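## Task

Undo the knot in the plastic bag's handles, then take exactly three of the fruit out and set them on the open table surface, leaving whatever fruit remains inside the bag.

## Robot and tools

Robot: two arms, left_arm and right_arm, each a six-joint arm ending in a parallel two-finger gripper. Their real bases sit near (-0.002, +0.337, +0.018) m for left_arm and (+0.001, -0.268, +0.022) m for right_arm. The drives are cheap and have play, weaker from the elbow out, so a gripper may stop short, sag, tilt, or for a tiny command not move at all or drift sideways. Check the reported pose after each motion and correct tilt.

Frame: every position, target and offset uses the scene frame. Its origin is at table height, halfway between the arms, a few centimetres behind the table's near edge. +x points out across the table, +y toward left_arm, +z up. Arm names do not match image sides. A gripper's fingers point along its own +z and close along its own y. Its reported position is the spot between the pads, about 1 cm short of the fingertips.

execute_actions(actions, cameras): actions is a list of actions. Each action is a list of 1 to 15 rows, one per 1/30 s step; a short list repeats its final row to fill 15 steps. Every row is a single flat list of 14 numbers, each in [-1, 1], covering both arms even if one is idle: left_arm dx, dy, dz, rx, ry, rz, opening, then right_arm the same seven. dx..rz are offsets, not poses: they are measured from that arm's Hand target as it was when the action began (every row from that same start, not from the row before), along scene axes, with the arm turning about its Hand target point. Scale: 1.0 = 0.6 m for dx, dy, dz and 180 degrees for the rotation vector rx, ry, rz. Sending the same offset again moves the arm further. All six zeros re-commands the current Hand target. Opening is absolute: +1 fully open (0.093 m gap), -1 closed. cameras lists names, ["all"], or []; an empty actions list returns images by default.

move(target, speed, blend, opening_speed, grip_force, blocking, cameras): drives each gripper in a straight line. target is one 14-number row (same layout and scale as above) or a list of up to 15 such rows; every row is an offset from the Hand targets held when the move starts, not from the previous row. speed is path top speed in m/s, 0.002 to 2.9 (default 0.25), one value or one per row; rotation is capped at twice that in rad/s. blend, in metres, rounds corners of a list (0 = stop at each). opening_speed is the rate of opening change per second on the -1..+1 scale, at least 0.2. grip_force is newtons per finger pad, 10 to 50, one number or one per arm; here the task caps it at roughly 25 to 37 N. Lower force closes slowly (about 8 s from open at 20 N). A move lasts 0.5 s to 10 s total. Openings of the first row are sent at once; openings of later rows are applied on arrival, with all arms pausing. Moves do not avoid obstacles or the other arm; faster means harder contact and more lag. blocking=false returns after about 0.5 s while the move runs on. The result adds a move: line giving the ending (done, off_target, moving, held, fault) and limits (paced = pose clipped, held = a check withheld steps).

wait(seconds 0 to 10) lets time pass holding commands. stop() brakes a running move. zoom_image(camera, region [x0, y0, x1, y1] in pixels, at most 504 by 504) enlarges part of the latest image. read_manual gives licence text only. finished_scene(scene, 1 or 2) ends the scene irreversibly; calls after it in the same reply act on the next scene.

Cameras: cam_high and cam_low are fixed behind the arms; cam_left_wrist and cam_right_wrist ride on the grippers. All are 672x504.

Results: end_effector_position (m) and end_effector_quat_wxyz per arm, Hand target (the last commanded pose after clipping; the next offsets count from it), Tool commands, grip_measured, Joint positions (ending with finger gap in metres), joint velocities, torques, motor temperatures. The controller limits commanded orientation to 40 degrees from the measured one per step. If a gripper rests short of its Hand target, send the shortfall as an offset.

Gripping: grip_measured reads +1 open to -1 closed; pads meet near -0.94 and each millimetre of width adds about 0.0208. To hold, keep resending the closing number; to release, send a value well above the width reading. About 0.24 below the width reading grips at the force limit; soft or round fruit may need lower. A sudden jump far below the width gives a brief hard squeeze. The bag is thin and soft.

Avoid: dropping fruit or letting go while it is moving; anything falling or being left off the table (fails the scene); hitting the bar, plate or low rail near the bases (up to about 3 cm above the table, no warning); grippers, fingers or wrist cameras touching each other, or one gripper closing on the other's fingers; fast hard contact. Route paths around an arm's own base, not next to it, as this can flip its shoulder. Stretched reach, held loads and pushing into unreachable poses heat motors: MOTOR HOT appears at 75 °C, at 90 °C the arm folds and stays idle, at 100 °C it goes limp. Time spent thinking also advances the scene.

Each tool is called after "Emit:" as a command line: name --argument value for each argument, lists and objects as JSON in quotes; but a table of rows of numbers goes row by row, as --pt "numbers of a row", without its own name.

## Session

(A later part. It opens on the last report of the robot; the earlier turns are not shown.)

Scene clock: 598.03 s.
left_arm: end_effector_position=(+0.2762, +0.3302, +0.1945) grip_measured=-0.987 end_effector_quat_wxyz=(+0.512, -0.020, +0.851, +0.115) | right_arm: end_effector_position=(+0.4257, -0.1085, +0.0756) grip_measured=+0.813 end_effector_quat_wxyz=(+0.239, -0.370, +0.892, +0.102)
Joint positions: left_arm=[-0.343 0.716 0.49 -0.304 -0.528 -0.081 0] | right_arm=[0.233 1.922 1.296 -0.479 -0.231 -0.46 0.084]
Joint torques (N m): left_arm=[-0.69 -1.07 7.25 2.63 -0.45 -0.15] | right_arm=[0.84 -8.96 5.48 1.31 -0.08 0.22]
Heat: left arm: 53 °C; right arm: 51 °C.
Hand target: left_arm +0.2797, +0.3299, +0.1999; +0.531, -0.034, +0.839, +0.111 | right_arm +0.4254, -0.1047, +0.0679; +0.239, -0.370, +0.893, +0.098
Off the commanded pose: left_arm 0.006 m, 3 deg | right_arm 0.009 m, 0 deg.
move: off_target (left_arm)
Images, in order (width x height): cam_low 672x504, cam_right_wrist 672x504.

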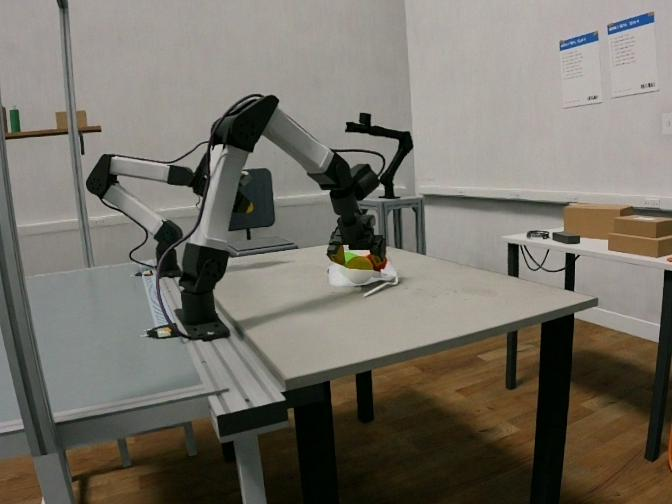

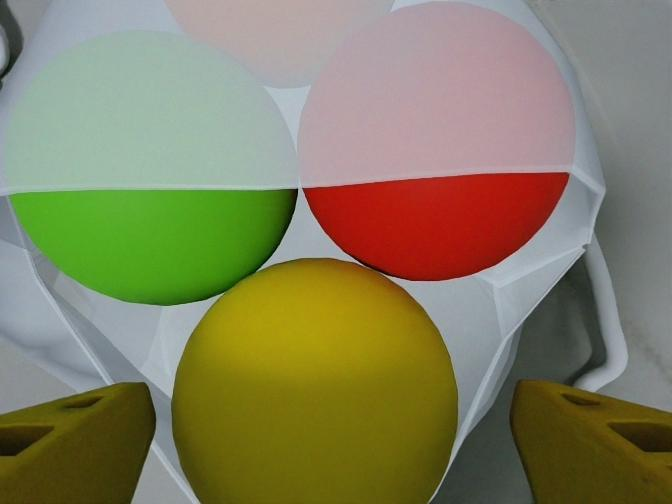

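Emit:
move --target '[0, 0, 0, 0, 0, 0, -1, -0.001, 0.0083, -0.03, 0, 0, 0, 0.84]' --speed 0.08 --cameras '["cam_right_wrist", "cam_low"]'

Emit:
zoom_image --camera "cam_low" --region '[290, 190, 430, 300]'

Scene clock: 617.63 s.
left_arm: end_effector_position=(+0.2762, +0.3302, +0.1945) grip_measured=-0.987 end_effector_quat_wxyz=(+0.512, -0.020, +0.851, +0.115) | right_arm: end_effector_position=(+0.4252, -0.1035, +0.0600) grip_measured=+0.837 end_effector_quat_wxyz=(+0.241, -0.370, +0.892, +0.101)
Joint positions: left_arm=[-0.343 0.716 0.49 -0.304 -0.528 -0.081 0] | right_arm=[0.245 1.946 1.26 -0.411 -0.225 -0.448 0.085]
Joint torques (N m): left_arm=[-0.66 -1.13 7.16 2.63 -0.42 -0.13] | right_arm=[0.76 -8.29 5.35 1.34 -0.03 0.22]
Heat: left arm: 54 °C; right arm: 52 °C.
Hand target: left_arm +0.2797, +0.3299, +0.1999; +0.531, -0.034, +0.839, +0.111 | right_arm +0.4247, -0.0997, +0.0498; +0.239, -0.370, +0.893, +0.098
Off the commanded pose: left_arm 0.006 m, 3 deg | right_arm 0.011 m, 0 deg.
move: off_target (left_arm, right_arm)
Images, in order (width x height): cam_low 672x504, cam_right_wrist 672x504.

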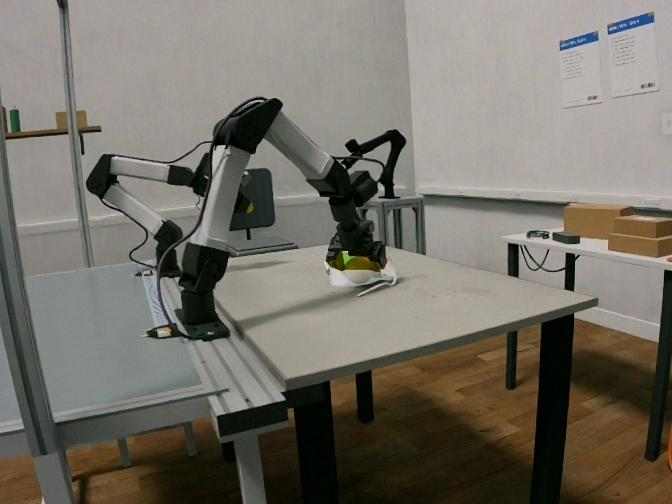

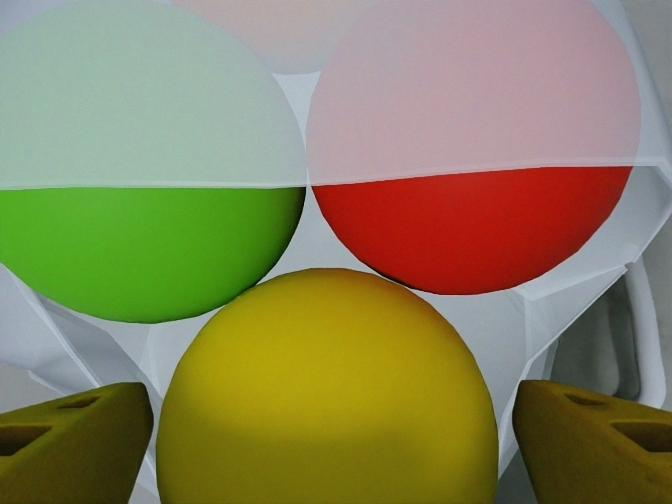

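Scaled by 3.600 from the camera's 672x504 image, which has a finer 960x720 frame.

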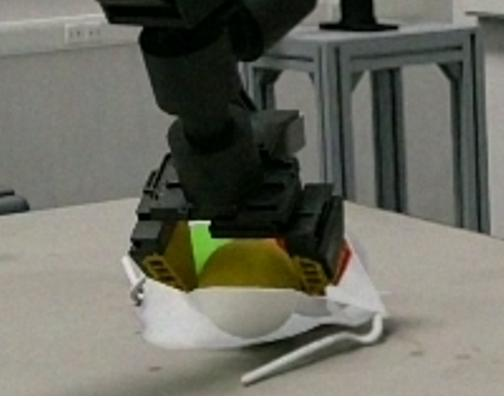

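Emit:
move --target '[0, 0, 0, 0, 0, 0, -1, -0.001, 0.002, -0.03, 0, 0, 0, 0.84]' --speed 0.06 --cameras '["cam_right_wrist", "cam_low"]'

Emit:
zoom_image --camera "cam_low" --region '[310, 210, 420, 310]'

Scene clock: 622.03 s.
left_arm: end_effector_position=(+0.2762, +0.3302, +0.1945) grip_measured=-0.987 end_effector_quat_wxyz=(+0.512, -0.020, +0.851, +0.115) | right_arm: end_effector_position=(+0.4256, -0.1032, +0.0422) grip_measured=+0.837 end_effector_quat_wxyz=(+0.242, -0.368, +0.892, +0.101)
Joint positions: left_arm=[-0.343 0.716 0.49 -0.304 -0.528 -0.081 0] | right_arm=[0.245 1.978 1.226 -0.344 -0.224 -0.446 0.085]
Joint torques (N m): left_arm=[-0.65 -1.03 7.23 2.63 -0.44 -0.14] | right_arm=[1.06 -8.44 5.3 1.32 -0.06 0.21]
Heat: left arm: 54 °C; right arm: 51 °C.
Hand target: left_arm +0.2797, +0.3299, +0.1998; +0.531, -0.034, +0.839, +0.111 | right_arm +0.4242, -0.0985, +0.0320; +0.239, -0.370, +0.893, +0.098
Off the commanded pose: left_arm 0.006 m, 3 deg | right_arm 0.011 m, 0 deg.
move: off_target (left_arm, right_arm)
Images, in order (width x height): cam_low 672x504, cam_right_wrist 672x504.

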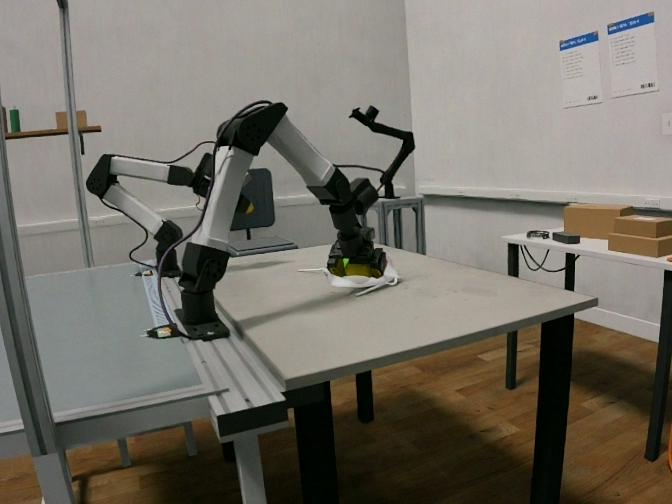

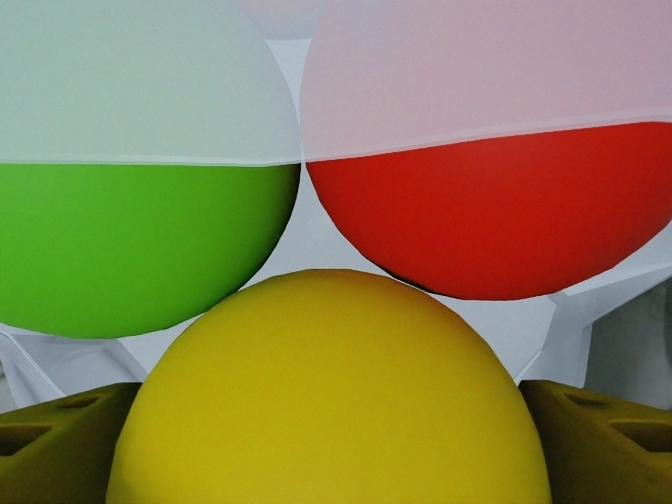

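Scaled by 4.582 from the camera's 672x504 image, which has a finer 960x720 frame.

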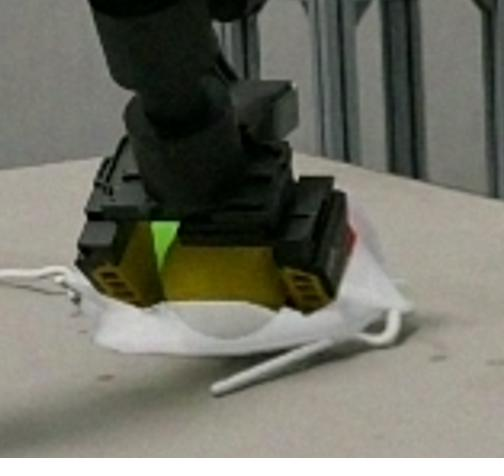

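Emit:
move --target '[0, 0, 0, 0, 0, 0, -1, 0, 0, 0, 0, 0, 0, 0.4]' --opening_speed 0.4 --cameras '["cam_right_wrist", "cam_low"]'

Emit:
zoom_image --camera "cam_low" --region '[310, 210, 420, 310]'

Scene clock: 629.27 s.
left_arm: end_effector_position=(+0.2762, +0.3302, +0.1945) grip_measured=-0.987 end_effector_quat_wxyz=(+0.512, -0.020, +0.851, +0.115) | right_arm: end_effector_position=(+0.4257, -0.1032, +0.0422) grip_measured=+0.409 end_effector_quat_wxyz=(+0.242, -0.368, +0.892, +0.101)
Joint positions: left_arm=[-0.343 0.716 0.49 -0.303 -0.528 -0.081 0] | right_arm=[0.245 1.978 1.226 -0.343 -0.224 -0.446 0.065]
Joint torques (N m): left_arm=[-0.77 -1.03 7.2 2.62 -0.45 -0.16] | right_arm=[1.01 -8.34 5.33 1.34 -0.04 0.22]
Heat: left arm: 54 °C; right arm: 51 °C.
Hand target: left_arm +0.2798, +0.3299, +0.1999; +0.531, -0.034, +0.839, +0.111 | right_arm +0.4242, -0.0985, +0.0320; +0.239, -0.370, +0.892, +0.098
Off the commanded pose: left_arm 0.006 m, 3 deg | right_arm 0.011 m, 0 deg.
move: off_target (left_arm, right_arm)
Images, in order (width x height): cam_low 672x504, cam_right_wrist 672x504.

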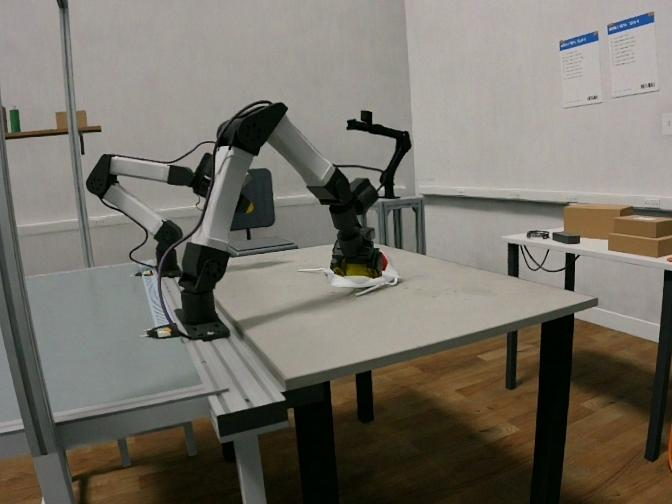

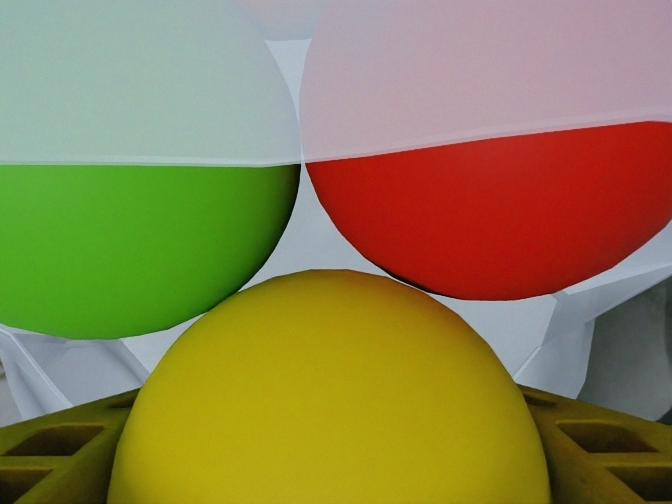

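Scaled by 4.582 from the camera's 672x504 image, which has a finer 960x720 frame.

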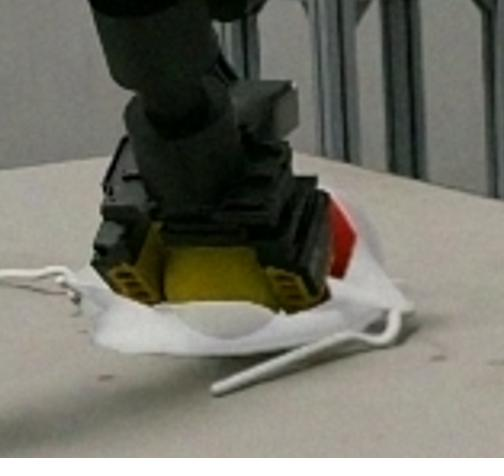

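Emit:
move --target '[0, 0, 0, 0, 0, 0, -1, 0, 0, 0.09, 0, 0, 0, 0.3]' --speed 0.08 --cameras '["cam_right_wrist", "cam_low"]'

Emit:
zoom_image --camera "cam_low" --region '[310, 210, 420, 310]'

Scene clock: 635.27 s.
left_arm: end_effector_position=(+0.2762, +0.3302, +0.1945) grip_measured=-0.987 end_effector_quat_wxyz=(+0.512, -0.020, +0.851, +0.115) | right_arm: end_effector_position=(+0.4190, -0.1038, +0.0599) grip_measured=+0.341 end_effector_quat_wxyz=(+0.218, -0.368, +0.898, +0.103)
Joint positions: left_arm=[-0.343 0.716 0.49 -0.303 -0.528 -0.081 0] | right_arm=[0.25 1.953 1.291 -0.483 -0.222 -0.442 0.062]
Joint torques (N m): left_arm=[-0.69 -1.13 7.2 2.63 -0.44 -0.14] | right_arm=[0.94 -13.64 9.18 0.75 -0.08 0.23]
Motor temperatures (°C): left_arm=[23 28 45 55 22 24 22] | right_arm=[24 51 36 30 24 26 24]
Heat: left arm: 55 °C; right arm: 51 °C.
Hand target: left_arm +0.2798, +0.3299, +0.1999; +0.531, -0.034, +0.839, +0.111 | right_arm +0.4242, -0.0985, +0.0858; +0.239, -0.369, +0.893, +0.098
Off the commanded pose: left_arm 0.006 m, 3 deg | right_arm 0.027 m, 3 deg.
move: off_target (left_arm, right_arm)
Images, in order (width x height): cam_low 672x504, cam_right_wrist 672x504.

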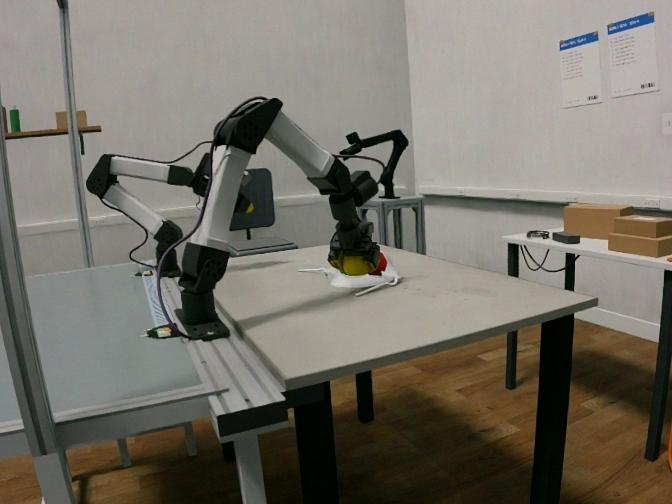

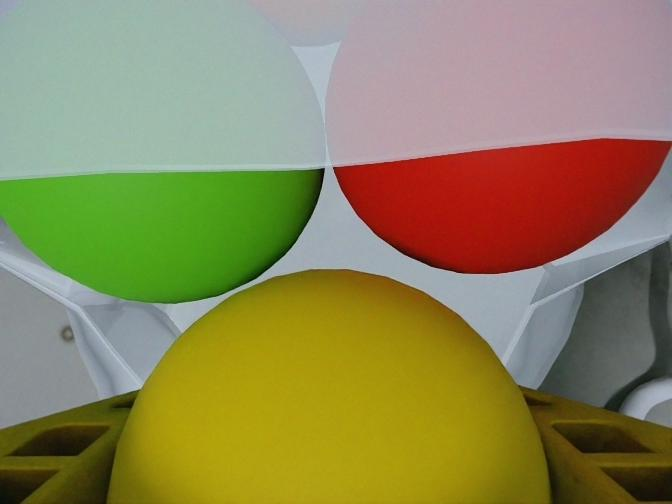

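Scaled by 4.582 from the camera's 672x504 image, which has a finer 960x720 frame.

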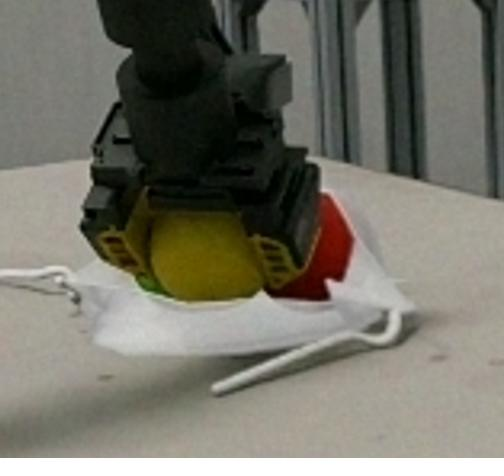

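Emit:
move --pt "0 0 0 0 0 0 -1 -0.01 -0.02 0.13 0 0 0 0.3" --pt "0 0 0 0 0 0 -1 -0.174 -0.3025 0.11 0 0 0 0.3" --pt "0 0 0 0 0 0 -1 -0.174 -0.3025 -0.03 0 0 0 0.3" --speed 0.15 --blend '[0.04, 0.04, 0]' --cameras '["cam_right_wrist", "cam_high", "cam_low"]'

Emit:
zoom_image --camera "cam_low" --region '[270, 210, 420, 330]'

Scene clock: 645.87 s.
left_arm: end_effector_position=(+0.2762, +0.3302, +0.1945) grip_measured=-0.987 end_effector_quat_wxyz=(+0.512, -0.020, +0.851, +0.115) | right_arm: end_effector_position=(+0.3180, -0.2805, +0.0712) grip_measured=+0.341 end_effector_quat_wxyz=(+0.231, -0.368, +0.896, +0.094)
Joint positions: left_arm=[-0.343 0.716 0.49 -0.303 -0.528 -0.081 0] | right_arm=[-0.293 1.552 0.878 -0.606 -0.408 -0.974 0.062]
Joint torques (N m): left_arm=[-0.73 -1.03 7.15 2.63 -0.43 -0.12] | right_arm=[-1.1 -5.19 5.44 0.98 -0.56 0.03]
Motor temperatures (°C): left_arm=[23 28 45 55 22 24 22] | right_arm=[24 54 38 29 24 26 24]
Heat: left arm: 55 °C; right arm: 54 °C.
Hand target: left_arm +0.2798, +0.3299, +0.1999; +0.531, -0.034, +0.839, +0.111 | right_arm +0.3199, -0.2801, +0.0679; +0.239, -0.369, +0.893, +0.098
Off the commanded pose: left_arm 0.006 m, 3 deg | right_arm 0.004 m, 1 deg.
move: off_target (left_arm); blend cut to 0.0398 m at target 1
Images, in order (width x height): cam_high 672x504, cam_low 672x504, cam_right_wrist 672x504.

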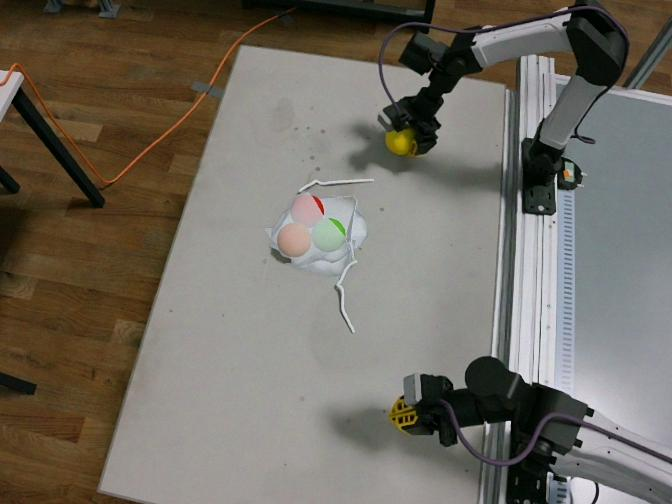

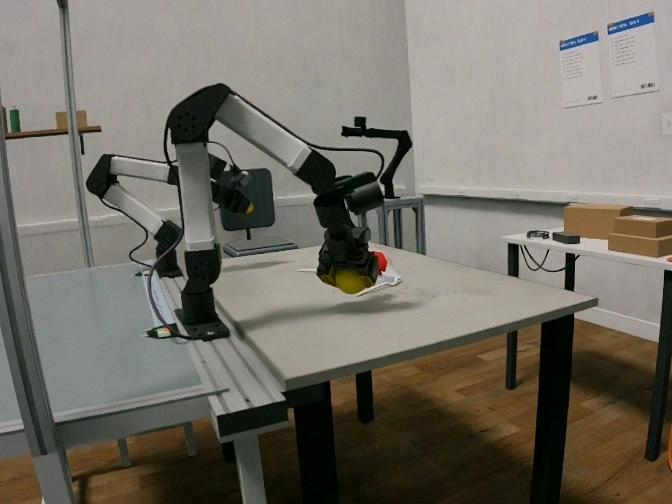

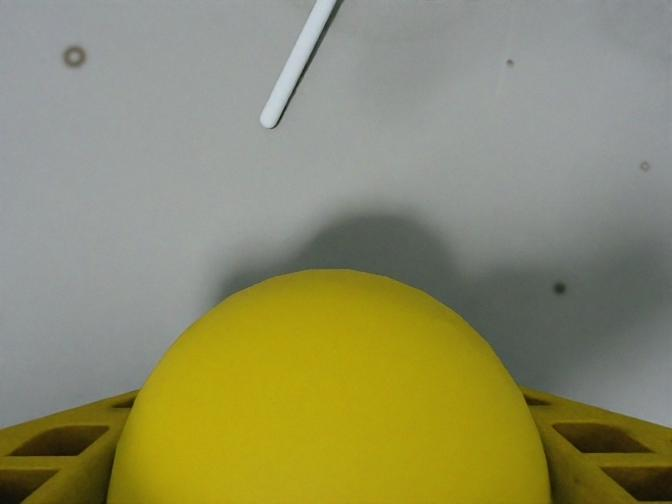

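Scaled by 3.360 from the camera's 672x504 image, which has a finer 960x720 frame.

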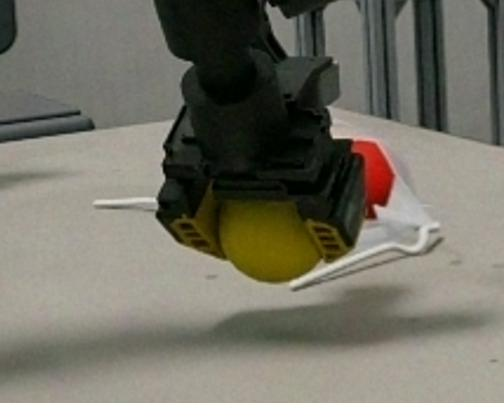

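Emit:
move --target '[0, 0, 0, 0, 0, 0, -1, 0, 0, -0.042, 0, 0, 0, 0.3]' --speed 0.06 --cameras '["cam_low"]'

Emit:
zoom_image --camera "cam_low" --region '[290, 220, 420, 320]'

Scene clock: 650.70 s.
left_arm: end_effector_position=(+0.2762, +0.3302, +0.1945) grip_measured=-0.987 end_effector_quat_wxyz=(+0.512, -0.020, +0.851, +0.115) | right_arm: end_effector_position=(+0.3192, -0.2802, +0.0469) grip_measured=+0.341 end_effector_quat_wxyz=(+0.233, -0.369, +0.895, +0.093)
Joint positions: left_arm=[-0.343 0.716 0.49 -0.303 -0.528 -0.081 0] | right_arm=[-0.293 1.604 0.82 -0.494 -0.41 -0.976 0.062]
Joint torques (N m): left_arm=[-0.8 -1.1 7.2 2.62 -0.43 -0.13] | right_arm=[-1.16 -5.29 5 0.93 -0.56 0.05]
Motor temperatures (°C): left_arm=[23 28 45 55 22 24 22] | right_arm=[24 53 38 29 24 26 25]
Heat: left arm: 55 °C; right arm: 53 °C.
Hand target: left_arm +0.2798, +0.3299, +0.1999; +0.531, -0.034, +0.839, +0.111 | right_arm +0.3198, -0.2801, +0.0427; +0.239, -0.370, +0.893, +0.098
Off the commanded pose: left_arm 0.006 m, 3 deg | right_arm 0.004 m, 1 deg.
move: off_target (left_arm)
Images, in order (width x height): cam_low 672x504.

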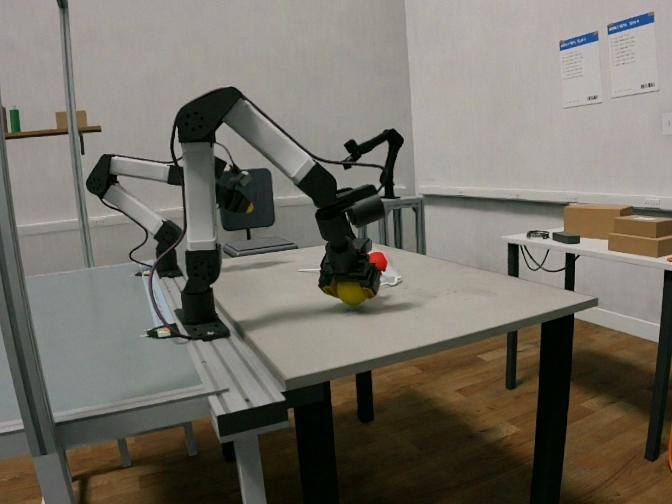

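Scaled by 3.877 from the camera's 672x504 image, which has a finer 960x720 frame.

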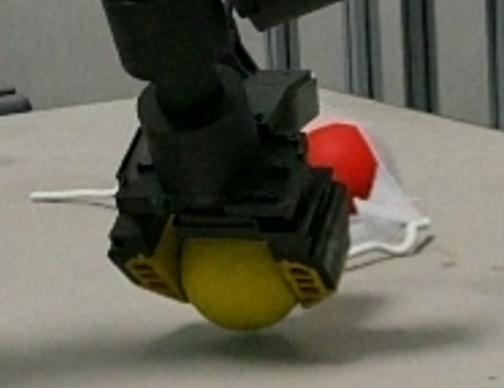

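Emit:
move --target '[0, 0, 0, 0, 0, 0, -1, 0, 0, -0.012, 0, 0, 0, 0.3]' --speed 0.04 --cameras '["cam_low"]'

Emit:
zoom_image --camera "cam_low" --region '[290, 220, 420, 320]'

Scene clock: 655.20 s.
left_arm: end_effector_position=(+0.2762, +0.3302, +0.1945) grip_measured=-0.987 end_effector_quat_wxyz=(+0.512, -0.020, +0.851, +0.115) | right_arm: end_effector_position=(+0.3196, -0.2800, +0.0401) grip_measured=+0.341 end_effector_quat_wxyz=(+0.233, -0.369, +0.895, +0.093)
Joint positions: left_arm=[-0.343 0.716 0.49 -0.303 -0.528 -0.081 0] | right_arm=[-0.293 1.621 0.806 -0.461 -0.41 -0.976 0.062]
Joint torques (N m): left_arm=[-0.8 -1.01 7.19 2.63 -0.41 -0.14] | right_arm=[-1.2 -5.15 4.77 0.97 -0.49 0.04]
Motor temperatures (°C): left_arm=[23 28 45 55 22 24 22] | right_arm=[24 52 37 29 25 26 25]
Heat: left arm: 55 °C; right arm: 52 °C.
Hand target: left_arm +0.2798, +0.3299, +0.1999; +0.531, -0.034, +0.839, +0.111 | right_arm +0.3198, -0.2800, +0.0354; +0.239, -0.369, +0.893, +0.099
Off the commanded pose: left_arm 0.006 m, 3 deg | right_arm 0.005 m, 1 deg.
move: off_target (left_arm)
Images, in order (width x height): cam_low 672x504.

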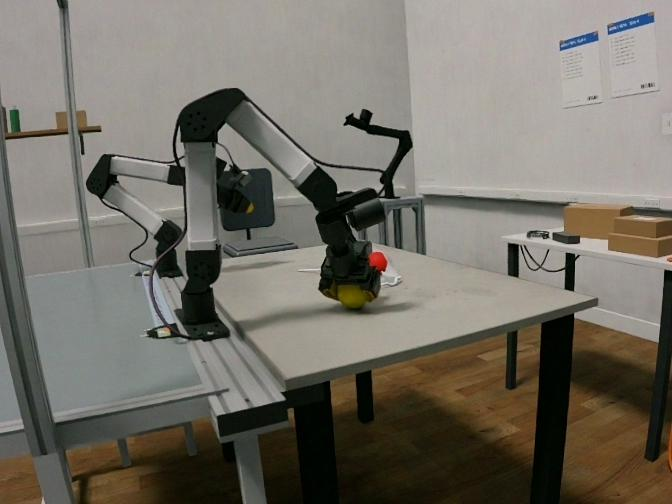

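Scaled by 3.877 from the camera's 672x504 image, which has a finer 960x720 frame.

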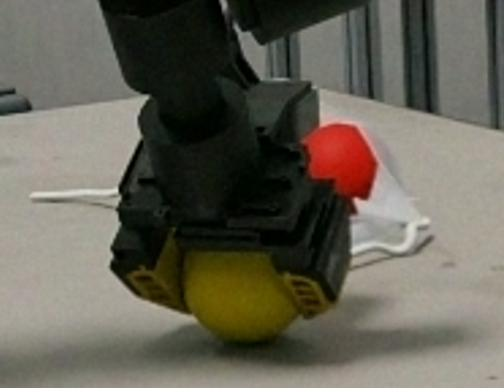

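Emit:
move --target '[0, 0, 0, 0, 0, 0, -1, 0, 0, -0.006, 0, 0, 0, 0.3]' --speed 0.03 --cameras '["cam_low"]'

Emit:
zoom_image --camera "cam_low" --region '[310, 250, 400, 320]'

Scene clock: 658.27 s.
left_arm: end_effector_position=(+0.2762, +0.3302, +0.1945) grip_measured=-0.987 end_effector_quat_wxyz=(+0.512, -0.020, +0.851, +0.115) | right_arm: end_effector_position=(+0.3216, -0.2805, +0.0391) grip_measured=+0.341 end_effector_quat_wxyz=(+0.238, -0.369, +0.894, +0.092)
Joint positions: left_arm=[-0.343 0.716 0.49 -0.303 -0.528 -0.081 0] | right_arm=[-0.296 1.626 0.802 -0.444 -0.416 -0.976 0.062]
Joint torques (N m): left_arm=[-0.77 -1.05 7.2 2.63 -0.44 -0.13] | right_arm=[-0.98 -4.94 4.48 0.99 -0.48 0.03]
Motor temperatures (°C): left_arm=[23 28 45 55 22 24 22] | right_arm=[24 51 37 29 25 26 25]
Heat: left arm: 55 °C; right arm: 51 °C.
Hand target: left_arm +0.2798, +0.3299, +0.1999; +0.531, -0.034, +0.839, +0.111 | right_arm +0.3199, -0.2801, +0.0319; +0.239, -0.370, +0.893, +0.098
Off the commanded pose: left_arm 0.006 m, 3 deg | right_arm 0.008 m, 1 deg.
move: off_target (left_arm)
Images, in order (width x height): cam_low 672x504.

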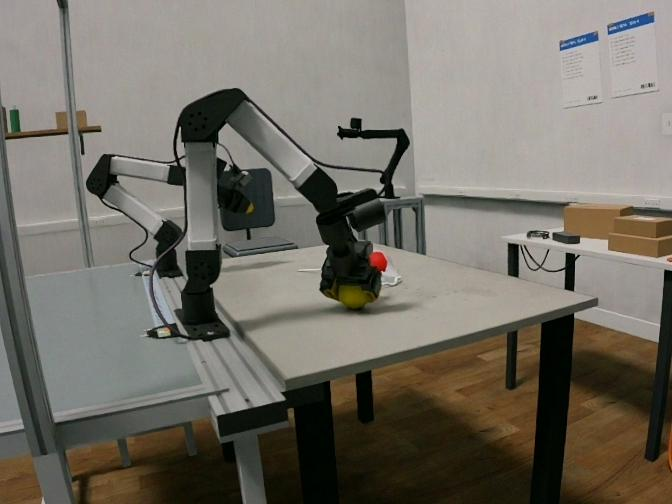

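Scaled by 5.600 from the camera's 672x504 image, which has a finer 960x720 frame.

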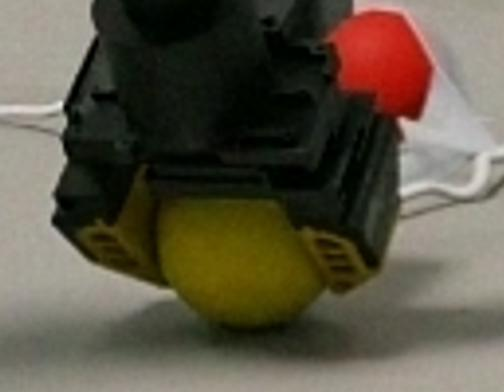

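Emit:
move --pt "0 0 0 0 0 0 -1 0 0 0.005 0 0 0 0.3" --pt "0 0 0 0 0 0 -1 0 0 0.005 0 0 0 0.9" --speed 0.03 --opening_speed 0.3 --cameras '["cam_low", "cam_right_wrist"]'

Emit:
zoom_image --camera "cam_low" --region '[310, 250, 400, 320]'

Scene clock: 664.83 s.
left_arm: end_effector_position=(+0.2762, +0.3302, +0.1945) grip_measured=-0.987 end_effector_quat_wxyz=(+0.512, -0.020, +0.851, +0.115) | right_arm: end_effector_position=(+0.3217, -0.2803, +0.0393) grip_measured=+0.897 end_effector_quat_wxyz=(+0.239, -0.369, +0.894, +0.093)
Joint positions: left_arm=[-0.343 0.716 0.49 -0.303 -0.528 -0.081 0] | right_arm=[-0.296 1.626 0.802 -0.444 -0.418 -0.976 0.088]
Joint torques (N m): left_arm=[-0.72 -1.01 7.2 2.63 -0.44 -0.16] | right_arm=[-1.01 -5.63 5.09 0.85 -0.47 0.06]
Motor temperatures (°C): left_arm=[23 28 45 56 22 24 22] | right_arm=[24 49 37 29 25 26 25]
Heat: left arm: 56 °C; right arm: 49 °C.
Hand target: left_arm +0.2798, +0.3299, +0.1999; +0.531, -0.034, +0.839, +0.111 | right_arm +0.3199, -0.2801, +0.0349; +0.239, -0.370, +0.893, +0.098
Off the commanded pose: left_arm 0.006 m, 3 deg | right_arm 0.005 m, 1 deg.
move: off_target (left_arm)
Images, in order (width x height): cam_low 672x504, cam_right_wrist 672x504.

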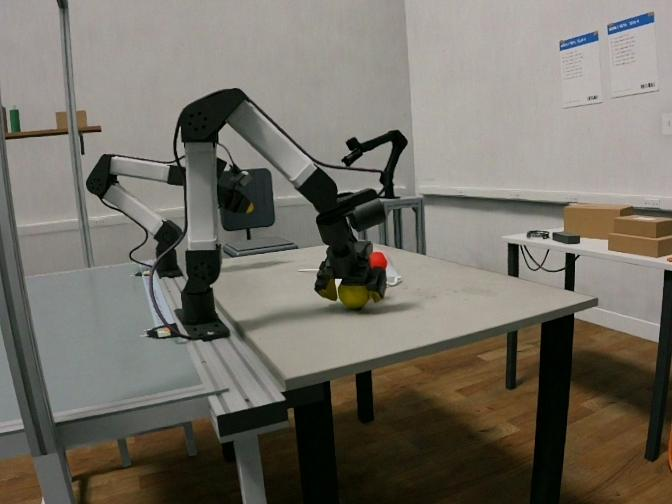

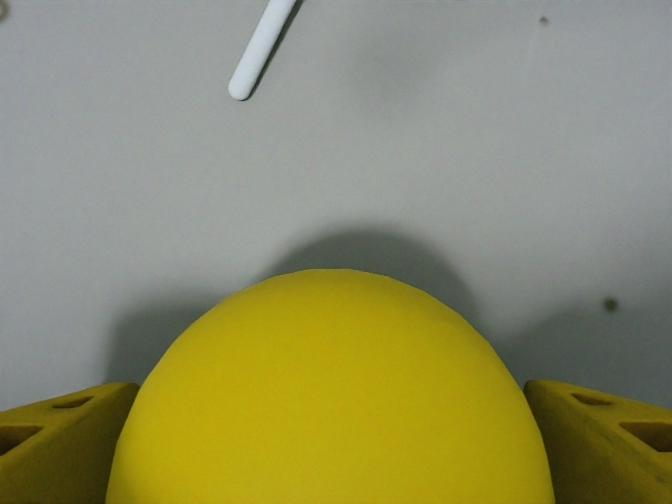

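Scaled by 5.600 from the camera's 672x504 image, which has a finer 960x720 frame.

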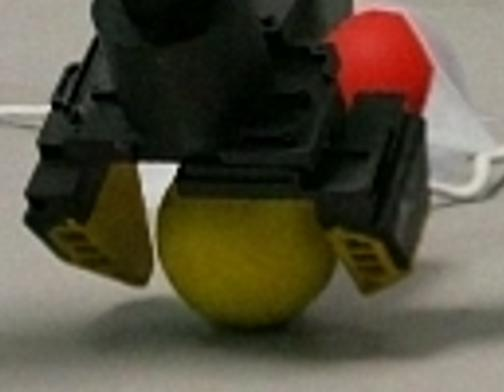

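Emit:
move --pt "0 0 0 0 0 0 -1 0 0 0.18 0 0 0 1" --pt "0 0 0 0 0 0 -1 0.067 0.4 0.225 0.0138 -0.0251 -0.1941 1" --speed '[0.1, 0.2]' --blend '[0.02, 0]' --cameras '["cam_right_wrist", "cam_high", "cam_low"]'

Emit:
zoom_image --camera "cam_low" --region '[270, 210, 420, 330]'

Emit:
zoom_image --camera "cam_high" --region '[240, 130, 440, 340]'

Scene clock: 682.27 s.
left_arm: end_effector_position=(+0.2762, +0.3302, +0.1946) grip_measured=-0.987 end_effector_quat_wxyz=(+0.512, -0.020, +0.851, +0.115) | right_arm: end_effector_position=(+0.3585, -0.0421, +0.1690) grip_measured=+1.000 end_effector_quat_wxyz=(+0.305, -0.085, +0.948, +0.034)
Joint positions: left_arm=[-0.343 0.716 0.49 -0.303 -0.528 -0.081 0] | right_arm=[0.643 1.664 1.297 -0.641 0.295 0.415 0.093]
Joint torques (N m): left_arm=[-0.76 -1.09 7.17 2.63 -0.43 -0.14] | right_arm=[0.17 -6.2 10.07 0.94 0.34 0.19]
Motor temperatures (°C): left_arm=[23 27 45 56 22 24 22] | right_arm=[24 47 36 29 25 26 24]
Heat: left arm: 56 °C; right arm: 47 °C.
Hand target: left_arm +0.2798, +0.3299, +0.1999; +0.531, -0.034, +0.839, +0.111 | right_arm +0.3600, -0.0401, +0.1699; +0.300, -0.083, +0.950, +0.027
Off the commanded pose: left_arm 0.006 m, 3 deg | right_arm 0.003 m, 1 deg.
move: off_target (left_arm)
Images, in order (width x height): cam_high 672x504, cam_low 672x504, cam_right_wrist 672x504.

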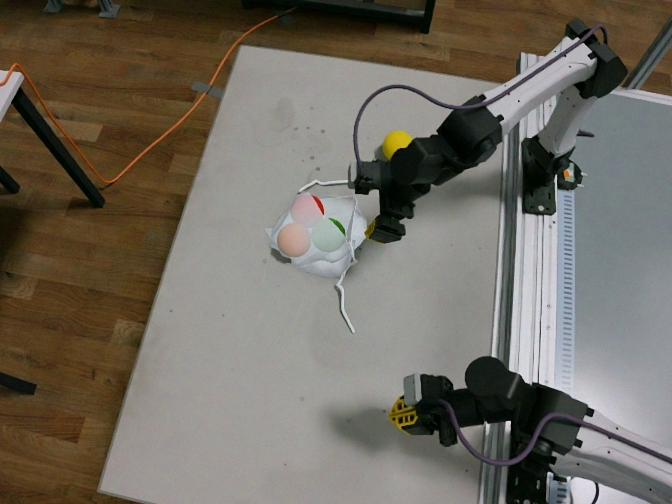

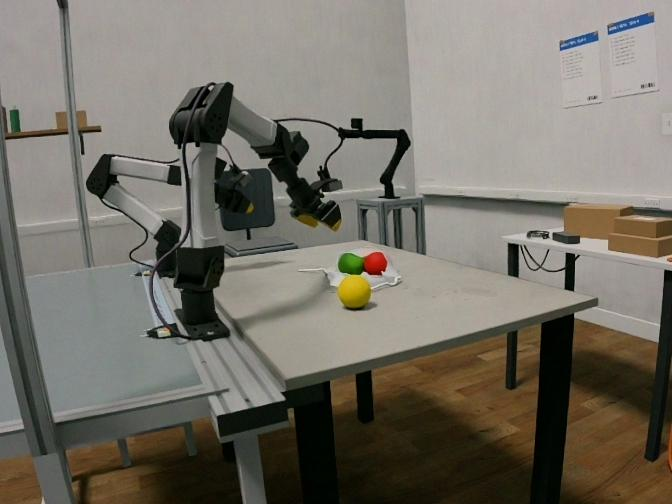

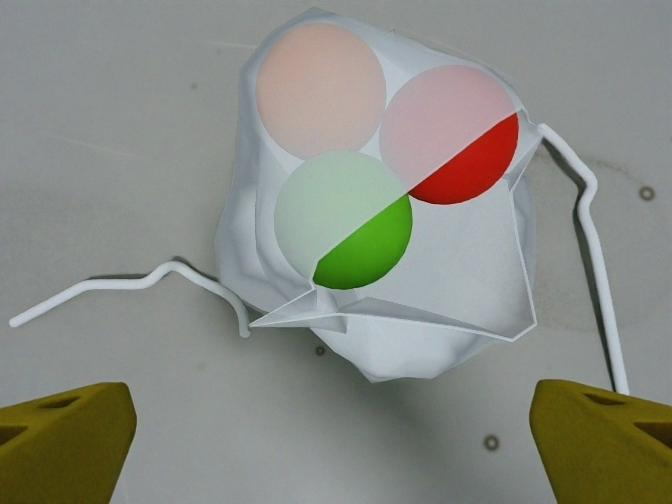

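Scaled by 3.360 from the camera's 672x504 image, which has a finer 960x720 frame.

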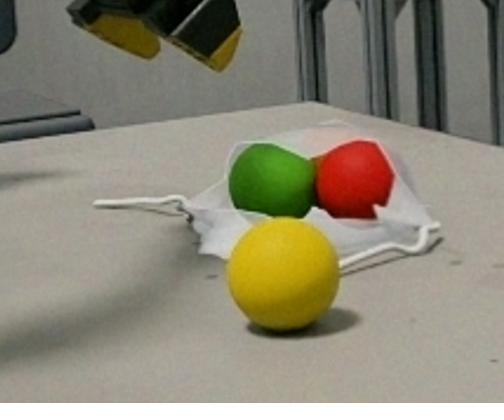

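Scaled by 2.400 from the camera's 672x504 image, which has a finer 960x720 frame.

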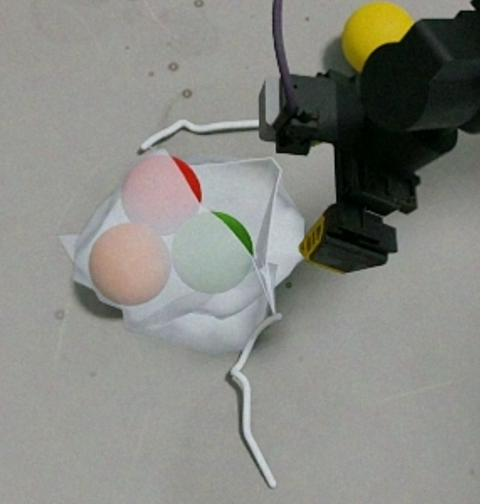

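Emit:
move --target '[0, 0, 0, 0, 0, 0, -1, 0.0667, -0.175, -0.07, -0.2931, -0.3329, 0.5114, -0.3]' --speed 0.4 --cameras '["cam_right_wrist", "cam_high", "cam_low"]'

Emit:
zoom_image --camera "cam_low" --region '[270, 200, 430, 330]'

Scene clock: 737.73 s.
left_arm: end_effector_position=(+0.2762, +0.3302, +0.1946) grip_measured=-0.987 end_effector_quat_wxyz=(+0.512, -0.020, +0.851, +0.115) | right_arm: end_effector_position=(+0.3967, -0.1445, +0.1291) grip_measured=-0.298 end_effector_quat_wxyz=(-0.506, +0.789, -0.288, +0.194)
Joint positions: left_arm=[-0.343 0.716 0.49 -0.303 -0.528 -0.081 0] | right_arm=[-0.005 1.625 0.713 0.322 -0.714 -2.022 0.031]
Joint torques (N m): left_arm=[-0.69 -1.06 7.15 2.63 -0.47 -0.14] | right_arm=[-0.91 -5.31 9.06 1.17 -0.47 0.12]
Motor temperatures (°C): left_arm=[23 27 45 58 22 24 22] | right_arm=[24 46 43 30 25 26 24]
Heat: left arm: 58 °C; right arm: 46 °C.
Hand target: left_arm +0.2797, +0.3299, +0.1998; +0.531, -0.034, +0.839, +0.111 | right_arm +0.4001, -0.1450, +0.1279; -0.505, +0.792, -0.288, +0.184
Off the commanded pose: left_arm 0.006 m, 3 deg | right_arm 0.004 m, 1 deg.
move: off_target (left_arm)
Images, in order (width x height): cam_high 672x504, cam_low 672x504, cam_right_wrist 672x504.

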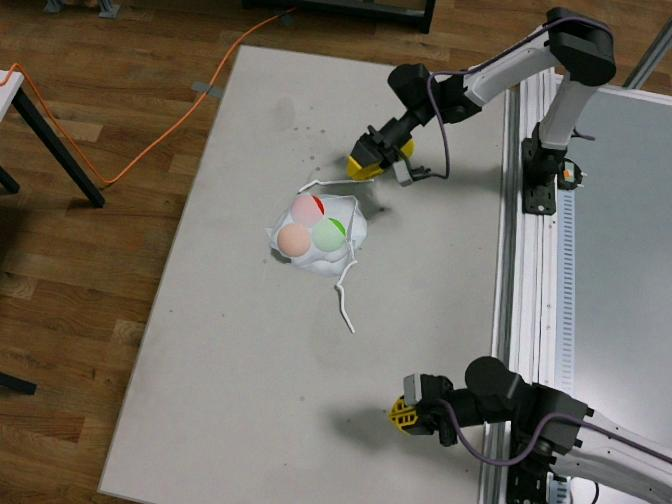

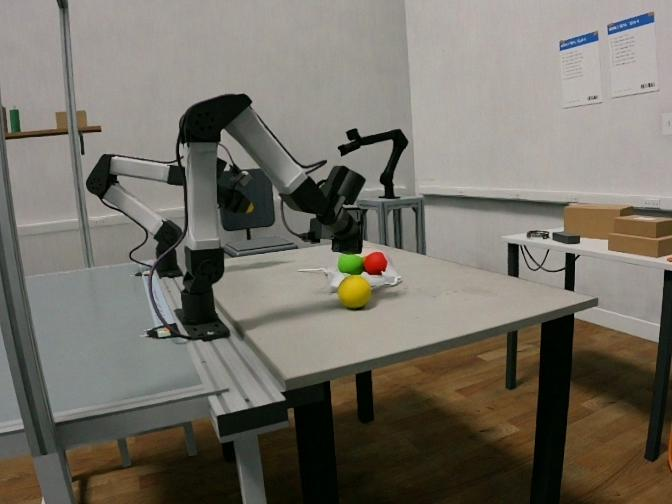

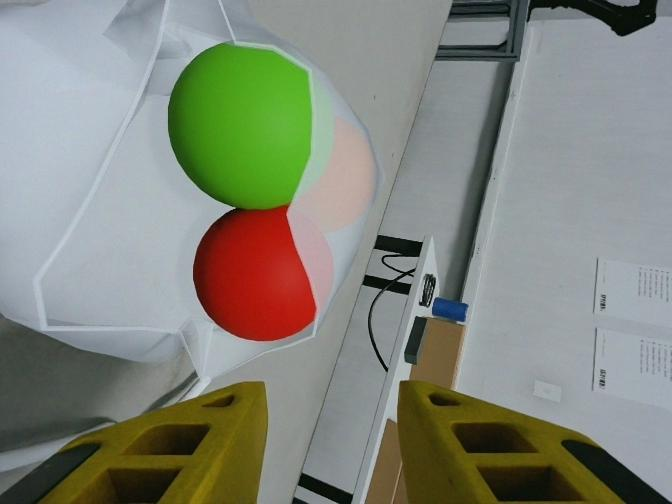

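Scaled by 3.150 from the camera's 672x504 image, which has a finer 960x720 frame.

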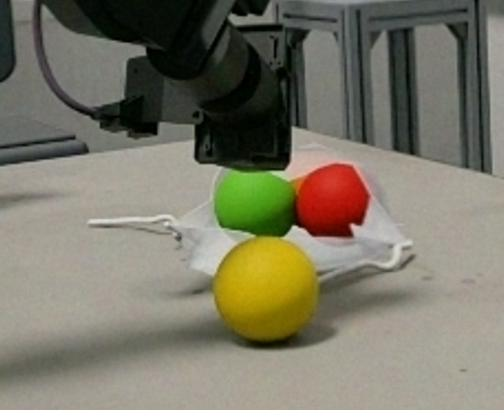

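Emit:
move --target '[0, 0, 0, 0, 0, 0, -1, 0.06, 0.079, -0.066, 0, 0, 0, -0.3]' --speed 0.15 --cameras '["cam_right_wrist"]'

Scene clock: 753.03 s.
left_arm: end_effector_position=(+0.2762, +0.3302, +0.1946) grip_measured=-0.987 end_effector_quat_wxyz=(+0.512, -0.020, +0.851, +0.115) | right_arm: end_effector_position=(+0.4244, -0.1019, +0.0824) grip_measured=-0.298 end_effector_quat_wxyz=(-0.498, +0.798, -0.294, +0.169)
Joint positions: left_arm=[-0.343 0.716 0.49 -0.303 -0.528 -0.081 0] | right_arm=[0.113 1.877 0.809 0.467 -0.631 -1.951 0.031]
Joint torques (N m): left_arm=[-0.79 -1.05 7.3 2.61 -0.44 -0.15] | right_arm=[0.55 -6.98 8.1 1.82 -0.11 0.27]
Motor temperatures (°C): left_arm=[23 27 45 58 22 24 22] | right_arm=[24 45 42 30 25 26 24]
Heat: left arm: 58 °C; right arm: 45 °C.
Hand target: left_arm +0.2797, +0.3299, +0.1998; +0.531, -0.034, +0.839, +0.111 | right_arm +0.4361, -0.0976, +0.0883; -0.505, +0.792, -0.288, +0.184
Off the commanded pose: left_arm 0.006 m, 3 deg | right_arm 0.014 m, 2 deg.
move: off_target (left_arm, right_arm)
Images, in order (width x height): cam_right_wrist 672x504.

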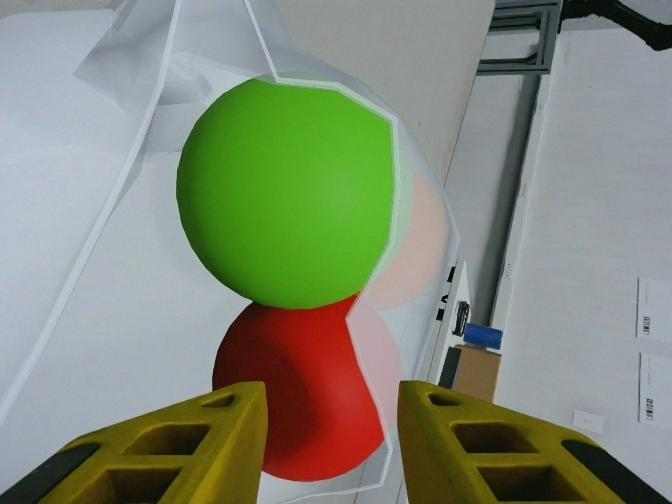

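Emit:
move --target '[0, 0, 0, 0, 0, 0, -1, 0.045, 0.04, -0.0175, 0, 0, 0, -0.5]' --speed 0.08 --cameras '["cam_right_wrist", "cam_low"]'

Emit:
zoom_image --camera "cam_right_wrist" --region '[180, 250, 480, 500]'

Scene clock: 767.97 s.
left_arm: end_effector_position=(+0.2762, +0.3302, +0.1946) grip_measured=-0.987 end_effector_quat_wxyz=(+0.512, -0.020, +0.851, +0.115) | right_arm: end_effector_position=(+0.4521, -0.0790, +0.0727) grip_measured=-0.498 end_effector_quat_wxyz=(-0.498, +0.798, -0.293, +0.170)
Joint positions: left_arm=[-0.343 0.716 0.49 -0.303 -0.528 -0.081 0] | right_arm=[0.163 1.999 0.933 0.484 -0.589 -1.918 0.021]
Joint torques (N m): left_arm=[-0.77 -1.07 7.13 2.62 -0.43 -0.15] | right_arm=[0.64 -7.95 8.34 1.86 -0.13 0.26]
Motor temperatures (°C): left_arm=[23 26 45 59 22 24 22] | right_arm=[24 46 42 32 25 26 24]
Heat: left arm: 59 °C; right arm: 46 °C.
Hand target: left_arm +0.2797, +0.3299, +0.1998; +0.531, -0.034, +0.839, +0.111 | right_arm +0.4631, -0.0737, +0.0777; -0.505, +0.792, -0.288, +0.184
Off the commanded pose: left_arm 0.006 m, 3 deg | right_arm 0.013 m, 2 deg.
move: off_target (left_arm, right_arm)
Images, in order (width x height): cam_low 672x504, cam_right_wrist 672x504.

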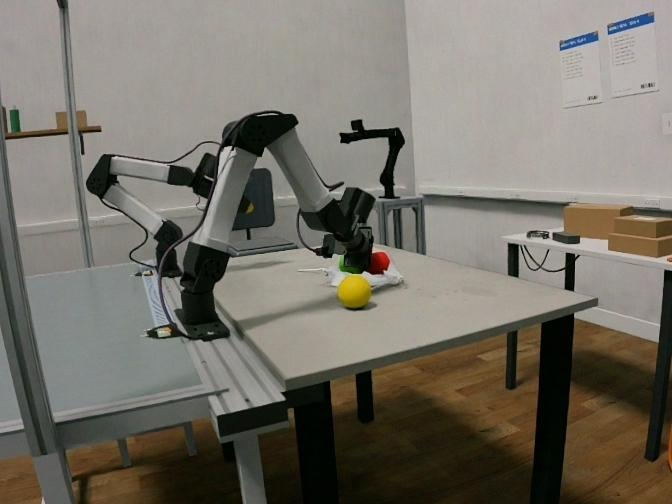

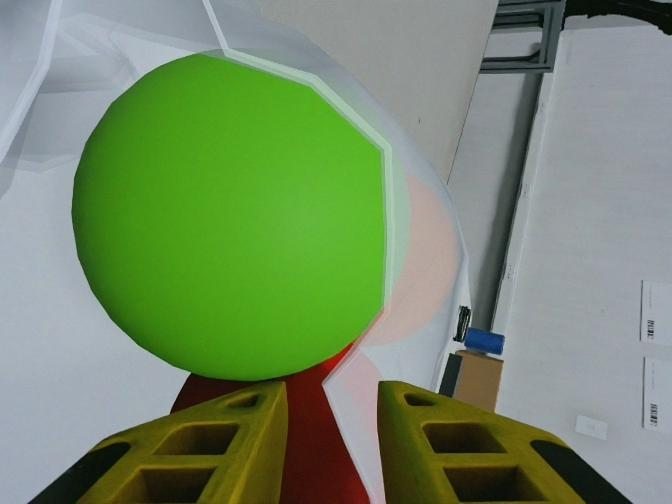

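Scaled by 1.680 from the camera's 672x504 image, which has a finer 960x720 frame.

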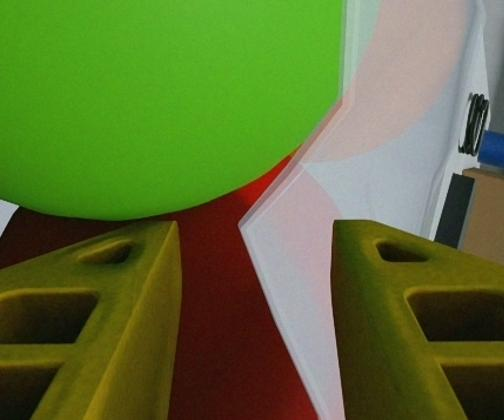

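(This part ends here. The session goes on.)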